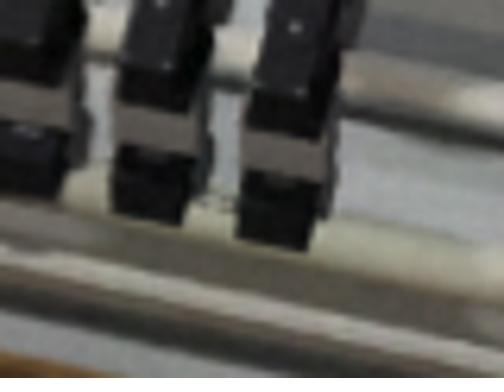

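Call:
move(
  target=[
    [0,0,0,0,0,0,-0.98,0,0.5,-0.35,-0.98,0,0.5,-0.35,-0.98,0,0.5,-0.35,0.7,-0.678,0.1,0.1,0.4,-0.5,0,0,0,0,0,0,-0.98,0,0.5,-0.35,-0.98,0,0.5,-0.35,-0.98,0,0.5,-0.35,-0.7,-0.678,-0.2,-0.15,0.4,-0.3],
    [0,0,0,0,0,0,-0.98,0,0.5,-0.35,-0.98,0,0.5,-0.35,-0.98,0,0.5,-0.35,0.7,-0.678,0.1,0.1,0.4,-0.5,0.022,-0.157,-0.022,0.0212,0.4722,0,0.479,0,0.737,-0.406,0.479,0,0.737,-0.406,0.69,0,0.518,-0.406,-0.7,-0.678,-0.2,-0.15,0.4,-0.3],
  ],
  speed=0.25,
)

Call:
move(
  target=[0,0,0,0,0,0,-0.98,0,0.5,-0.35,-0.98,0,0.5,-0.35,-0.98,0,0.5,-0.35,0.7,-0.678,0.1,0.1,0.4,-0.5,0,-0.05,-0.075,-0.122,0,0,0.479,0,0.737,-0.406,0.479,0,0.737,-0.406,0.69,0,0.518,-0.406,-0.7,-0.678,-0.2,-0.15,0.4,-0.3],
  speed=0.15,
  cameras=["cam_right_wrist"],
)

Call:
zoom_image(
  camera="cam_right_wrist",
  region=[350, 90, 420, 160],
)

Scene clock: 4397.30 s.
left_arm: end_effector_position=(+0.5012, -0.0859, +0.1805) hand_goal=(-0.980, +0.000, +0.500, -0.350, -0.980, +0.000, +0.500, -0.350, -0.980, +0.000, +0.500, -0.350, +0.700, -0.678, +0.100, +0.100) hand_measured=(-0.964, -0.002, +0.502, -0.348, -0.964, -0.002, +0.502, -0.348, -0.964, -0.004, +0.504, -0.352, +0.700, -0.678, +0.100, +0.102) hand_current_ma=(+29, -2, +3, +1, +28, -2, +3, +1, +30, -3, +3, -3, +0, +0, +1, +1) hand_state=(goal, goal, goal, goal, goal, goal, goal, goal, goal, goal, goal, goal, goal, goal, goal, goal) hand_current_limit=0.40 hand_speed=-0.50 end_effector_quat_wxyz=(-0.406, +0.579, -0.579, +0.405) | right_arm: end_effector_position=(+0.5300, +0.2830, +0.1698) hand_goal=(+0.478, +0.000, +0.736, -0.406, +0.478, +0.000, +0.736, -0.406, +0.690, +0.000, +0.518, -0.406, -0.700, -0.678, -0.200, -0.150) hand_measured=(+0.462, -0.002, +0.734, -0.404, +0.462, -0.002, +0.734, -0.404, +0.674, +0.000, +0.516, -0.404, -0.700, -0.678, -0.196, -0.148) hand_current_ma=(-8, +0, +0, +0, -8, +0, +0, +0, -8, +0, +0, +0, +0, +0, +1, +0) hand_state=(goal, goal, goal, goal, goal, goal, goal, goal, goal, goal, goal, goal, goal, goal, goal, goal) hand_current_limit=0.40 hand_speed=-0.30 end_effector_quat_wxyz=(+0.090, +0.685, -0.717, -0.094)
Joint positions: left_arm=[3.371 -1.708 -2.473 0.682 1.356 3.222] | right_arm=[0.175 -0.985 1.301 -1.632 -1.513 3.355]
Joint torques (N m): left_arm=[10.57 27.78 20.3 0.36 -2.36 -1.94] | right_arm=[-6.7 -39.47 -33.44 -0.45 2.66 -1.21]
Wrist force (N, zeroed by zero_wrist_force): left_arm=[0.1 0.2 -0.1] | right_arm=[-0.1 0.3 -0.6]
Wrist torque (N m, zeroed by zero_wrist_force): left_arm=[-0.01 -0.02 0.10] | right_arm=[0.19 0.08 0.14]
Wrist force, peak (N, zeroed by zero_wrist_force): left_arm=[-0.4 0.2 -0.4] | right_arm=[-1.0 -0.7 -0.3]
Hand target: left_arm +0.5012, -0.0859, +0.1805; -0.406, +0.579, -0.579, +0.405 | right_arm +0.5300, +0.2830, +0.1698; +0.090, +0.685, -0.717, -0.094
Off the commanded pose: left_arm 0.000 m, 0 deg | right_arm 0.000 m, 0 deg.
move: done

Scene clock: 4399.20 s.
left_arm: end_effector_position=(+0.5012, -0.0859, +0.1805) hand_goal=(-0.980, +0.000, +0.500, -0.350, -0.980, +0.000, +0.500, -0.350, -0.980, +0.000, +0.500, -0.350, +0.700, -0.678, +0.100, +0.100) hand_measured=(-0.964, -0.002, +0.502, -0.348, -0.964, -0.002, +0.502, -0.348, -0.964, -0.004, +0.504, -0.352, +0.700, -0.678, +0.100, +0.102) hand_current_ma=(+29, -2, +3, +1, +28, -2, +3, +1, +30, -3, +3, -3, +0, +0, +1, +1) hand_state=(goal, goal, goal, goal, goal, goal, goal, goal, goal, goal, goal, goal, goal, goal, goal, goal) hand_current_limit=0.40 hand_speed=-0.50 end_effector_quat_wxyz=(-0.406, +0.579, -0.579, +0.405) | right_arm: end_effector_position=(+0.5300, +0.2530, +0.1248) hand_goal=(+0.478, +0.000, +0.736, -0.406, +0.478, +0.000, +0.736, -0.406, +0.690, +0.000, +0.518, -0.406, -0.700, -0.678, -0.200, -0.150) hand_measured=(+0.462, -0.002, +0.734, -0.404, +0.462, -0.002, +0.734, -0.404, +0.674, +0.000, +0.516, -0.404, -0.700, -0.678, -0.196, -0.148) hand_current_ma=(-8, +0, +0, +0, -8, +0, +0, +0, -8, +0, +0, +0, +0, +0, +1, +0) hand_state=(goal, goal, goal, goal, goal, goal, goal, goal, goal, goal, goal, goal, goal, goal, goal, goal) hand_current_limit=0.40 hand_speed=-0.30 end_effector_quat_wxyz=(-0.218, -0.655, +0.722, -0.044)
Joint positions: left_arm=[3.371 -1.708 -2.473 0.682 1.356 3.222] | right_arm=[0.239 -0.904 1.272 -1.584 -1.853 3.528]
Joint torques (N m): left_arm=[11.03 27.63 20.36 0.41 -2.47 -1.89] | right_arm=[6.49 -41.51 -32.97 -0.26 -2.55 1.11]
Wrist force (N, zeroed by zero_wrist_force): left_arm=[0.1 0.1 -0.4] | right_arm=[0.4 0.7 -0.8]
Wrist torque (N m, zeroed by zero_wrist_force): left_arm=[-0.02 -0.02 0.10] | right_arm=[0.22 0.16 0.00]
Wrist force, peak (N, zeroed by zero_wrist_force): left_arm=[-0.3 -0.1 -0.5] | right_arm=[0.4 1.0 -1.0]
Hand target: left_arm +0.5012, -0.0859, +0.1805; -0.406, +0.579, -0.579, +0.405 | right_arm +0.5300, +0.2530, +0.1248; -0.218, -0.655, +0.722, -0.044
Off the commanded pose: left_arm 0.000 m, 0 deg | right_arm 0.000 m, 0 deg.
move: done
camera_calibration:
cam_right_wrist: T_world_to_cam=[[-0.542769, 0.828372, -0.138571, 0.127761], [0.747403, 0.551649, 0.370232, -0.629331], [0.383132, 0.097382, -0.918546, 0.017195], [0, 0, 0, 1]] pos_world=[0.533121, 0.239661, 0.266497]
Images, in order (width x height): cam_right_wrist 672x504.

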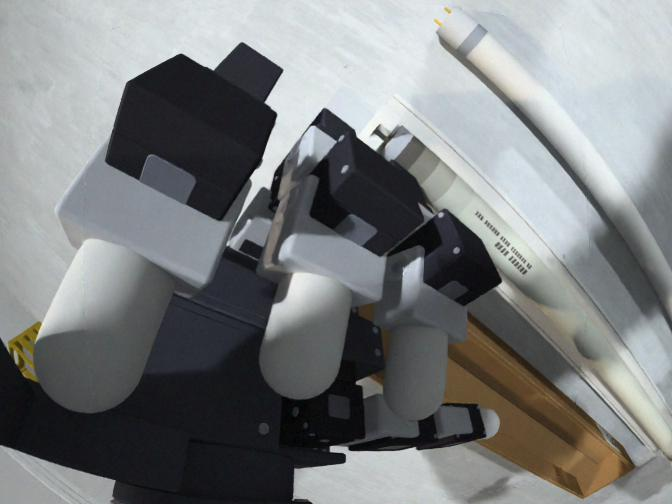

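Scaled by 7.200 from the camera's 672x504 image, which has a finer 960x720 frame.

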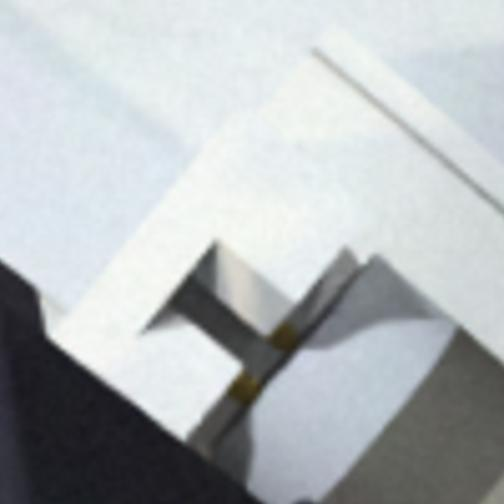

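Call:
move(
  target=[0,0,0,0,0,0,-0.98,0,0.5,-0.35,-0.98,0,0.5,-0.35,-0.98,0,0.5,-0.35,0.7,-0.678,0.1,0.1,0.4,-0.5,0,0,0.075,0.122,0,0,0.479,0,0.737,-0.406,0.479,0,0.737,-0.406,0.69,0,0.518,-0.406,-0.7,-0.678,-0.2,-0.15,0.4,-0.3],
  speed=0.15,
)

Call:
move(
  target=[
    [-0.28,0,-0.05,0,0.2667,0,-0.98,0,0.5,-0.35,-0.98,0,0.5,-0.35,-0.98,0,0.5,-0.35,0.7,-0.678,0.1,0.1,0.4,-0.3,-0.28,0.157,-0.033,-0.0093,-0.2056,0,0.479,0,0.737,-0.406,0.479,0,0.737,-0.406,0.69,0,0.518,-0.406,-0.7,-0.678,-0.2,-0.15,0.4,-0.3],
    [-0.28,0,-0.05,0,0.2667,0,-1,0,-1,-1,-1,0,-1,-1,-1,0,-1,-1,0.7,-0.678,0.1,0.1,0.7,-0.3,-0.28,0.157,-0.033,-0.0093,-0.2056,0,-1,0,-1,-1,-1,0,-1,-1,-1,0,-1,-1,0.7,-0.678,0.1,0.1,0.7,-0.3],
  ],
  speed=0.2,
)

Scene clock: 4513.77 s.
left_arm: end_effector_position=(+0.5012, -0.0859, +0.1805) hand_goal=(-0.980, +0.000, +0.500, -0.350, -0.980, +0.000, +0.500, -0.350, -0.980, +0.000, +0.500, -0.350, +0.700, -0.678, +0.100, +0.100) hand_measured=(-0.964, -0.002, +0.502, -0.348, -0.964, -0.002, +0.502, -0.348, -0.964, -0.004, +0.504, -0.352, +0.700, -0.678, +0.100, +0.102) hand_current_ma=(+29, -2, +3, +1, +28, -2, +3, +1, +30, -3, +3, -3, +0, +0, +1, +1) hand_state=(goal, goal, goal, goal, goal, goal, goal, goal, goal, goal, goal, goal, goal, goal, goal, goal) hand_current_limit=0.40 hand_speed=-0.50 end_effector_quat_wxyz=(-0.406, +0.579, -0.579, +0.405) | right_arm: end_effector_position=(+0.5300, +0.2530, +0.1697) hand_goal=(+0.478, +0.000, +0.736, -0.406, +0.478, +0.000, +0.736, -0.406, +0.690, +0.000, +0.518, -0.406, -0.700, -0.678, -0.200, -0.150) hand_measured=(+0.462, -0.002, +0.734, -0.404, +0.462, -0.002, +0.734, -0.404, +0.674, +0.000, +0.516, -0.404, -0.700, -0.678, -0.196, -0.148) hand_current_ma=(-8, +0, +0, +0, -8, +0, +0, +0, -8, +0, +0, +0, +0, +0, +1, +0) hand_state=(goal, goal, goal, goal, goal, goal, goal, goal, goal, goal, goal, goal, goal, goal, goal, goal) hand_current_limit=0.40 hand_speed=-0.30 end_effector_quat_wxyz=(+0.090, +0.685, -0.717, -0.094)
Joint positions: left_arm=[3.371 -1.708 -2.473 0.682 1.356 3.222] | right_arm=[0.132 -1.009 1.339 -1.644 -1.525 3.314]
Joint torques (N m): left_arm=[10.35 28.03 20.15 0.55 -2.45 -1.37] | right_arm=[-7.22 -52.46 -13.23 -3.06 2.74 -1.17]
Wrist force (N, zeroed by zero_wrist_force): left_arm=[-0.3 0.3 -0.4] | right_arm=[-0.2 0.0 -0.5]
Wrist torque (N m, zeroed by zero_wrist_force): left_arm=[0.02 0.03 0.06] | right_arm=[0.17 0.10 0.09]
Wrist force, peak (N, zeroed by zero_wrist_force): left_arm=[-0.1 0.1 -0.6] | right_arm=[-0.1 1.0 -1.0]
Hand target: left_arm +0.5012, -0.0859, +0.1805; -0.406, +0.579, -0.579, +0.405 | right_arm +0.5300, +0.2530, +0.1698; +0.090, +0.685, -0.717, -0.094
Off the commanded pose: left_arm 0.000 m, 0 deg | right_arm 0.000 m, 0 deg.
move: done

Scene clock: 4517.60 s.
left_arm: end_effector_position=(+0.3332, -0.0859, +0.1505) hand_goal=(-1.000, +0.000, -1.000, -1.000, -1.000, +0.000, -1.000, -1.000, -1.000, +0.000, -1.000, -1.000, +0.700, -0.678, +0.100, +0.100) hand_measured=(-0.988, -0.002, -0.992, -0.996, -0.988, -0.002, -0.992, -0.996, -0.986, -0.004, -0.992, -0.996, +0.700, -0.678, +0.100, +0.102) hand_current_ma=(+20, -2, +10, +3, +19, -2, +10, +3, +22, -3, +11, +4, +0, +0, +1, +1) hand_state=(goal, goal, goal, goal, goal, goal, goal, goal, goal, goal, goal, goal, goal, goal, goal, goal) hand_current_limit=0.70 hand_speed=-0.30 end_effector_quat_wxyz=(-0.135, +0.694, -0.694, +0.135) | right_arm: end_effector_position=(+0.3621, +0.3472, +0.1500) hand_goal=(-1.000, +0.000, -1.000, -1.000, -1.000, +0.000, -1.000, -1.000, -1.000, +0.000, -1.000, -1.000, +0.700, -0.678, +0.100, +0.100) hand_measured=(-0.986, -0.002, -0.994, -0.998, -0.986, -0.002, -0.994, -0.998, -0.982, +0.000, -0.994, -0.998, +0.696, -0.678, +0.100, +0.098) hand_current_ma=(+7, +0, +2, +0, +7, +0, +2, +0, +10, +0, +2, +0, +0, +0, +0, +0) hand_state=(goal, goal, goal, goal, goal, goal, goal, goal, goal, goal, goal, goal, goal, goal, goal, goal) hand_current_limit=0.70 hand_speed=-0.30 end_effector_quat_wxyz=(-0.133, +0.678, -0.710, +0.138)
Joint positions: left_arm=[3.363 -1.288 -2.425 -0.624 1.489 3.347] | right_arm=[0.461 -1.465 2.072 -2.519 -1.753 3.617]
Joint torques (N m): left_arm=[9.65 17.04 26.82 0.79 1.88 2.45] | right_arm=[5.94 -31.34 -11.89 -2.7 -2.22 1.19]
Wrist force (N, zeroed by zero_wrist_force): left_arm=[-0.2 0.1 0.1] | right_arm=[-0.4 -0.1 -0.4]
Wrist torque (N m, zeroed by zero_wrist_force): left_arm=[0.01 0.03 -0.02] | right_arm=[0.12 0.08 -0.08]
Wrist force, peak (N, zeroed by zero_wrist_force): left_arm=[0.1 0.5 -0.5] | right_arm=[-0.5 -0.8 -1.3]
Hand target: left_arm +0.3332, -0.0859, +0.1505; -0.135, +0.694, -0.694, +0.135 | right_arm +0.3620, +0.3472, +0.1500; -0.133, +0.678, -0.710, +0.138
Off the commanded pose: left_arm 0.000 m, 0 deg | right_arm 0.000 m, 0 deg.
move: done

Call:
move(
  target=[0.0595,0,-0.0783,0,0,0,-1,0,-1,-1,-1,0,-1,-1,-1,0,-1,-1,0.7,-0.678,0.1,0.1,0.7,-0.5,0.0373,0.0498,-0.0742,0,0,0,-1,0,-1,-1,-1,0,-1,-1,-1,0,-1,-1,0.7,-0.678,0.1,0.1,0.7,-0.5],
  speed=0.06,
)

Call:
move(
  target=[0,0,-0.025,0,0,0,-1,0,-1,-1,-1,0,-1,-1,-1,0,-1,-1,0.7,-0.678,0.1,0.1,0.7,-0.5,0,0,-0.025,0,0,0,-1,0,-1,-1,-1,0,-1,-1,-1,0,-1,-1,0.7,-0.678,0.1,0.1,0.7,-0.5],
  speed=0.006,
  stop_force=50,
)

Call:
execute_actions(
  actions=[
    [[0.0,0,0,0,0,0,-1,0,-1,-1,-1,0,-1,-1,-1,0,-1,-1,0.7,-0.678,0.1,0.1,0.7,-0.5,0,0,0,0,0,0,-1,0,-1,-1,-1,0,-1,-1,-1,0,-1,-1,0.7,-0.678,0.1,0.1,0.7,-0.5]],
  ],
)

Call:
move(
  target=[-0.0033,0,0,0,0,0,-1,0,-1,-1,-1,0,-1,-1,-1,0,-1,-1,0.7,-0.678,0.1,0.1,0.7,-0.5,-0.0033,0,0,0,0,0,-1,0,-1,-1,-1,0,-1,-1,-1,0,-1,-1,0.7,-0.678,0.1,0.1,0.7,-0.5],
  speed=0.015,
)

Call:
move(
  target=[-0.0033,0,0,0,0,0,-1,0,-1,-1,-1,0,-1,-1,-1,0,-1,-1,0.7,-0.678,0.1,0.1,0.7,-0.5,-0.0033,0,0,0,0,0,-1,0,-1,-1,-1,0,-1,-1,-1,0,-1,-1,0.7,-0.678,0.1,0.1,0.7,-0.5],
  speed=0.015,
)

Scene clock: 4547.00 s.
left_arm: end_effector_position=(+0.3689, -0.0859, +0.1036) hand_goal=(-1.000, +0.000, -1.000, -1.000, -1.000, +0.000, -1.000, -1.000, -1.000, +0.000, -1.000, -1.000, +0.700, -0.678, +0.100, +0.100) hand_measured=(-0.988, -0.002, -0.992, -0.996, -0.988, -0.002, -0.992, -0.996, -0.986, -0.004, -0.992, -0.996, +0.700, -0.678, +0.100, +0.102) hand_current_ma=(+20, -2, +10, +3, +19, -2, +10, +3, +22, -3, +11, +4, +0, +0, +1, +1) hand_state=(goal, goal, goal, goal, goal, goal, goal, goal, goal, goal, goal, goal, goal, goal, goal, goal) hand_current_limit=0.70 hand_speed=-0.50 end_effector_quat_wxyz=(-0.135, +0.694, -0.694, +0.135) | right_arm: end_effector_position=(+0.3844, +0.3770, +0.1055) hand_goal=(-1.000, +0.000, -1.000, -1.000, -1.000, +0.000, -1.000, -1.000, -1.000, +0.000, -1.000, -1.000, +0.700, -0.678, +0.100, +0.100) hand_measured=(-0.986, -0.002, -0.994, -0.998, -0.986, -0.002, -0.994, -0.998, -0.982, +0.000, -0.994, -0.998, +0.696, -0.678, +0.100, +0.098) hand_current_ma=(+7, +0, +2, +0, +7, +0, +2, +0, +10, +0, +2, +0, +0, +0, +0, +0) hand_state=(goal, goal, goal, goal, goal, goal, goal, goal, goal, goal, goal, goal, goal, goal, goal, goal) hand_current_limit=0.70 hand_speed=-0.50 end_effector_quat_wxyz=(-0.133, +0.678, -0.710, +0.138)
Joint positions: left_arm=[3.34 -1.499 -2.419 -0.417 1.497 3.326] | right_arm=[0.495 -1.314 2.026 -2.618 -1.764 3.649]
Joint torques (N m): left_arm=[-11.53 6.81 25.01 5.96 2.06 -2.4] | right_arm=[6.21 -23.2 -30.9 -4.2 -2.65 1.15]
Wrist force (N, zeroed by zero_wrist_force): left_arm=[-0.2 0.2 -0.2] | right_arm=[0.0 0.1 -0.2]
Wrist torque (N m, zeroed by zero_wrist_force): left_arm=[0.05 0.03 0.11] | right_arm=[0.12 0.03 -0.06]
Wrist force, peak (N, zeroed by zero_wrist_force): left_arm=[0.0 0.4 -0.6] | right_arm=[-0.5 0.2 -0.6]
Hand target: left_arm +0.3689, -0.0859, +0.1035; -0.135, +0.694, -0.694, +0.135 | right_arm +0.3844, +0.3770, +0.1055; -0.133, +0.678, -0.710, +0.138
Off the commanded pose: left_arm 0.000 m, 0 deg | right_arm 0.000 m, 0 deg.
move: done

Scene clock: 4549.30 s.
left_arm: end_effector_position=(+0.3693, -0.0858, +0.0977) hand_goal=(-1.000, +0.000, -1.000, -1.000, -1.000, +0.000, -1.000, -1.000, -1.000, +0.000, -1.000, -1.000, +0.700, -0.678, +0.100, +0.100) hand_measured=(-1.002, -0.004, -1.002, -1.000, -1.002, -0.004, -1.002, -1.000, -1.002, -0.004, -1.002, -1.000, +0.700, -0.678, +0.100, +0.102) hand_current_ma=(-2, -3, -1, +0, -2, -3, -1, +0, -2, -4, -1, +0, +0, +0, +1, +1) hand_state=(goal, goal, goal, goal, goal, goal, goal, goal, goal, goal, goal, goal, goal, goal, goal, goal) hand_current_limit=0.70 hand_speed=-0.50 end_effector_quat_wxyz=(-0.136, +0.694, -0.694, +0.135) | right_arm: end_effector_position=(+0.3847, +0.3772, +0.0998) hand_goal=(-1.000, +0.000, -1.000, -1.000, -1.000, +0.000, -1.000, -1.000, -1.000, +0.000, -1.000, -1.000, +0.700, -0.678, +0.100, +0.100) hand_measured=(-1.002, +0.002, -1.002, -1.000, -1.002, +0.002, -1.002, -1.000, -1.002, +0.002, -1.002, -1.000, +0.696, -0.678, +0.100, +0.098) hand_current_ma=(+0, +0, +0, +0, +0, +0, +0, +0, +0, +0, +0, +0, +0, +0, +0, +0) hand_state=(goal, goal, goal, goal, goal, goal, goal, goal, goal, goal, goal, goal, goal, goal, goal, goal) hand_current_limit=0.70 hand_speed=-0.50 end_effector_quat_wxyz=(-0.133, +0.678, -0.710, +0.138)
Joint positions: left_arm=[3.34 -1.515 -2.427 -0.392 1.497 3.326] | right_arm=[0.495 -1.304 2.031 -2.635 -1.765 3.649]
Joint torques (N m): left_arm=[-9.76 0.04 1.64 -9.16 2.01 -2.41] | right_arm=[3.63 -7.92 -4.68 8.52 2.36 0.99]
Wrist force (N, zeroed by zero_wrist_force): left_arm=[1.3 -14.1 -45.4] | right_arm=[1.0 -20.6 -43.8]
Wrist torque (N m, zeroed by zero_wrist_force): left_arm=[6.83 -0.86 0.62] | right_arm=[6.98 1.27 -0.34]
Wrist force, peak (N, zeroed by zero_wrist_force): left_arm=[0.9 -17.2 -52.8] | right_arm=[0.8 -22.7 -48.8]
Hand target: left_arm +0.3691, -0.0858, +0.0977; -0.135, +0.694, -0.694, +0.135 (not the last commanded pose) | right_arm +0.3846, +0.3771, +0.0998; -0.133, +0.678, -0.710, +0.138 (not the last commanded pose)
Off the commanded pose: left_arm 0.009 m, 0 deg | right_arm 0.009 m, 0 deg.
move: contact (left_arm, right_arm)

Scene clock: 4550.00 s.
left_arm: end_effector_position=(+0.3693, -0.0858, +0.0977) hand_goal=(-1.000, +0.000, -1.000, -1.000, -1.000, +0.000, -1.000, -1.000, -1.000, +0.000, -1.000, -1.000, +0.700, -0.678, +0.100, +0.100) hand_measured=(-1.002, -0.004, -1.002, -1.000, -1.002, -0.004, -1.002, -1.000, -1.002, -0.004, -1.002, -1.000, +0.700, -0.678, +0.100, +0.102) hand_current_ma=(-2, -3, -1, +0, -2, -3, -1, +0, -2, -4, -1, +0, +0, +0, +1, +1) hand_state=(goal, goal, goal, goal, goal, goal, goal, goal, goal, goal, goal, goal, goal, goal, goal, goal) hand_current_limit=0.70 hand_speed=-0.50 end_effector_quat_wxyz=(-0.136, +0.694, -0.694, +0.135) | right_arm: end_effector_position=(+0.3847, +0.3772, +0.0998) hand_goal=(-1.000, +0.000, -1.000, -1.000, -1.000, +0.000, -1.000, -1.000, -1.000, +0.000, -1.000, -1.000, +0.700, -0.678, +0.100, +0.100) hand_measured=(-1.002, +0.002, -1.002, -1.000, -1.002, +0.002, -1.002, -1.000, -1.002, +0.002, -1.002, -1.000, +0.696, -0.678, +0.100, +0.098) hand_current_ma=(+0, +0, +0, +0, +0, +0, +0, +0, +0, +0, +0, +0, +0, +0, +0, +0) hand_state=(goal, goal, goal, goal, goal, goal, goal, goal, goal, goal, goal, goal, goal, goal, goal, goal) hand_current_limit=0.70 hand_speed=-0.50 end_effector_quat_wxyz=(-0.133, +0.678, -0.710, +0.138)
Joint positions: left_arm=[3.34 -1.515 -2.427 -0.392 1.497 3.326] | right_arm=[0.495 -1.304 2.031 -2.635 -1.765 3.649]
Joint torques (N m): left_arm=[-9.36 -0.03 2.52 -9.24 2.09 -2.47] | right_arm=[4.31 -7.1 -5.06 8.59 2.62 0.95]
Wrist force (N, zeroed by zero_wrist_force): left_arm=[1.2 -14.3 -45.6] | right_arm=[0.7 -20.6 -43.4]
Wrist torque (N m, zeroed by zero_wrist_force): left_arm=[6.82 -0.85 0.62] | right_arm=[6.95 1.30 -0.36]
Wrist force, peak (N, zeroed by zero_wrist_force): left_arm=[1.2 -14.3 -45.6] | right_arm=[0.9 -20.7 -43.7]
Hand target: left_arm +0.3691, -0.0858, +0.0977; -0.135, +0.694, -0.694, +0.135 | right_arm +0.3846, +0.3771, +0.0998; -0.133, +0.678, -0.710, +0.138
Off the commanded pose: left_arm 0.000 m, 0 deg | right_arm 0.000 m, 0 deg.
Step readings (end_effector_position of left_arm | right_arm):
0: (+0.3693, -0.0858, +0.0977) | (+0.3847, +0.3772, +0.0998)
1: (+0.3693, -0.0858, +0.0977) | (+0.3847, +0.3772, +0.0998)
2: (+0.3693, -0.0858, +0.0977) | (+0.3847, +0.3772, +0.0998)
4: (+0.3693, -0.0858, +0.0977) | (+0.3847, +0.3772, +0.0998)
8: (+0.3693, -0.0858, +0.0977) | (+0.3847, +0.3772, +0.0998)
15: (+0.3693, -0.0858, +0.0977) | (+0.3847, +0.3772, +0.0998)

Scene clock: 4550.70 s.
left_arm: end_effector_position=(+0.3675, -0.0858, +0.0978) hand_goal=(-1.000, +0.000, -1.000, -1.000, -1.000, +0.000, -1.000, -1.000, -1.000, +0.000, -1.000, -1.000, +0.700, -0.678, +0.100, +0.100) hand_measured=(-1.002, -0.004, -1.002, -1.000, -1.002, -0.004, -1.002, -1.000, -1.002, -0.004, -1.002, -1.000, +0.700, -0.678, +0.100, +0.102) hand_current_ma=(-2, -3, -1, +0, -2, -3, -1, +0, -2, -4, -1, +0, +0, +0, +1, +1) hand_state=(goal, goal, goal, goal, goal, goal, goal, goal, goal, goal, goal, goal, goal, goal, goal, goal) hand_current_limit=0.70 hand_speed=-0.50 end_effector_quat_wxyz=(-0.136, +0.694, -0.694, +0.135) | right_arm: end_effector_position=(+0.3828, +0.3772, +0.0999) hand_goal=(-1.000, +0.000, -1.000, -1.000, -1.000, +0.000, -1.000, -1.000, -1.000, +0.000, -1.000, -1.000, +0.700, -0.678, +0.100, +0.100) hand_measured=(-1.002, +0.000, -1.002, -1.000, -1.002, +0.000, -1.002, -1.000, -1.002, +0.002, -1.002, -1.000, +0.696, -0.678, +0.100, +0.098) hand_current_ma=(+0, +0, +0, +0, +0, +0, +0, +0, +0, +0, +0, +0, +0, +0, +0, +0) hand_state=(goal, goal, goal, goal, goal, goal, goal, goal, goal, goal, goal, goal, goal, goal, goal, goal) hand_current_limit=0.70 hand_speed=-0.50 end_effector_quat_wxyz=(-0.133, +0.678, -0.710, +0.138)
Joint positions: left_arm=[3.341 -1.51 -2.431 -0.392 1.497 3.327] | right_arm=[0.497 -1.307 2.035 -2.636 -1.765 3.651]
Joint torques (N m): left_arm=[11.51 1.49 -16.83 -9.2 -0.51 2.26] | right_arm=[11.78 -7.93 22.17 8.25 2.36 1.21]
Wrist force (N, zeroed by zero_wrist_force): left_arm=[0.6 -27.0 -35.4] | right_arm=[-0.5 -32.8 -36.9]
Wrist torque (N m, zeroed by zero_wrist_force): left_arm=[6.12 -0.64 0.77] | right_arm=[7.00 1.01 -0.85]
Wrist force, peak (N, zeroed by zero_wrist_force): left_arm=[1.3 -14.3 -45.4] | right_arm=[-0.5 -32.8 -36.9]
Hand target: left_arm +0.3671, -0.0858, +0.0977; -0.135, +0.694, -0.694, +0.135 | right_arm +0.3826, +0.3771, +0.0998; -0.133, +0.678, -0.710, +0.138
Off the commanded pose: left_arm 0.000 m, 0 deg | right_arm 0.000 m, 0 deg.
move: done

Scene clock: 4551.40 s.
left_arm: end_effector_position=(+0.3656, -0.0858, +0.0978) hand_goal=(-1.000, +0.000, -1.000, -1.000, -1.000, +0.000, -1.000, -1.000, -1.000, +0.000, -1.000, -1.000, +0.700, -0.678, +0.100, +0.100) hand_measured=(-1.002, -0.004, -1.002, -1.000, -1.002, -0.004, -1.002, -1.000, -1.002, -0.004, -1.002, -1.000, +0.700, -0.678, +0.100, +0.102) hand_current_ma=(-2, -3, -1, +0, -2, -3, -1, +0, -2, -4, -1, +0, +0, +0, +1, +1) hand_state=(goal, goal, goal, goal, goal, goal, goal, goal, goal, goal, goal, goal, goal, goal, goal, goal) hand_current_limit=0.70 hand_speed=-0.50 end_effector_quat_wxyz=(-0.136, +0.694, -0.694, +0.135) | right_arm: end_effector_position=(+0.3808, +0.3771, +0.0998) hand_goal=(-1.000, +0.000, -1.000, -1.000, -1.000, +0.000, -1.000, -1.000, -1.000, +0.000, -1.000, -1.000, +0.700, -0.678, +0.100, +0.100) hand_measured=(-1.002, -0.002, -1.002, -1.000, -1.002, -0.002, -1.002, -1.000, -1.002, +0.000, -1.002, -1.000, +0.696, -0.678, +0.100, +0.098) hand_current_ma=(+0, +0, +0, +0, +0, +0, +0, +0, +0, +0, +0, +0, +0, +0, +0, +0) hand_state=(goal, goal, goal, goal, goal, goal, goal, goal, goal, goal, goal, goal, goal, goal, goal, goal) hand_current_limit=0.70 hand_speed=-0.50 end_effector_quat_wxyz=(-0.133, +0.678, -0.710, +0.138)
Joint positions: left_arm=[3.342 -1.504 -2.436 -0.392 1.497 3.328] | right_arm=[0.499 -1.31 2.039 -2.636 -1.766 3.653]
Joint torques (N m): left_arm=[12.63 5.42 -12.03 -9.28 -0.98 2.41] | right_arm=[10.18 -8.17 19.09 7.18 1.78 1.3]
Wrist force (N, zeroed by zero_wrist_force): left_arm=[0.4 -21.0 -32.6] | right_arm=[-0.9 -29.4 -36.0]
Wrist torque (N m, zeroed by zero_wrist_force): left_arm=[5.38 -0.62 0.53] | right_arm=[6.70 0.97 -0.81]
Wrist force, peak (N, zeroed by zero_wrist_force): left_arm=[0.8 -27.2 -36.6] | right_arm=[-0.4 -33.6 -37.9]
Hand target: left_arm +0.3651, -0.0858, +0.0977; -0.135, +0.694, -0.694, +0.135 | right_arm +0.3806, +0.3771, +0.0998; -0.133, +0.678, -0.710, +0.138
Off the commanded pose: left_arm 0.001 m, 0 deg | right_arm 0.000 m, 0 deg.
move: done


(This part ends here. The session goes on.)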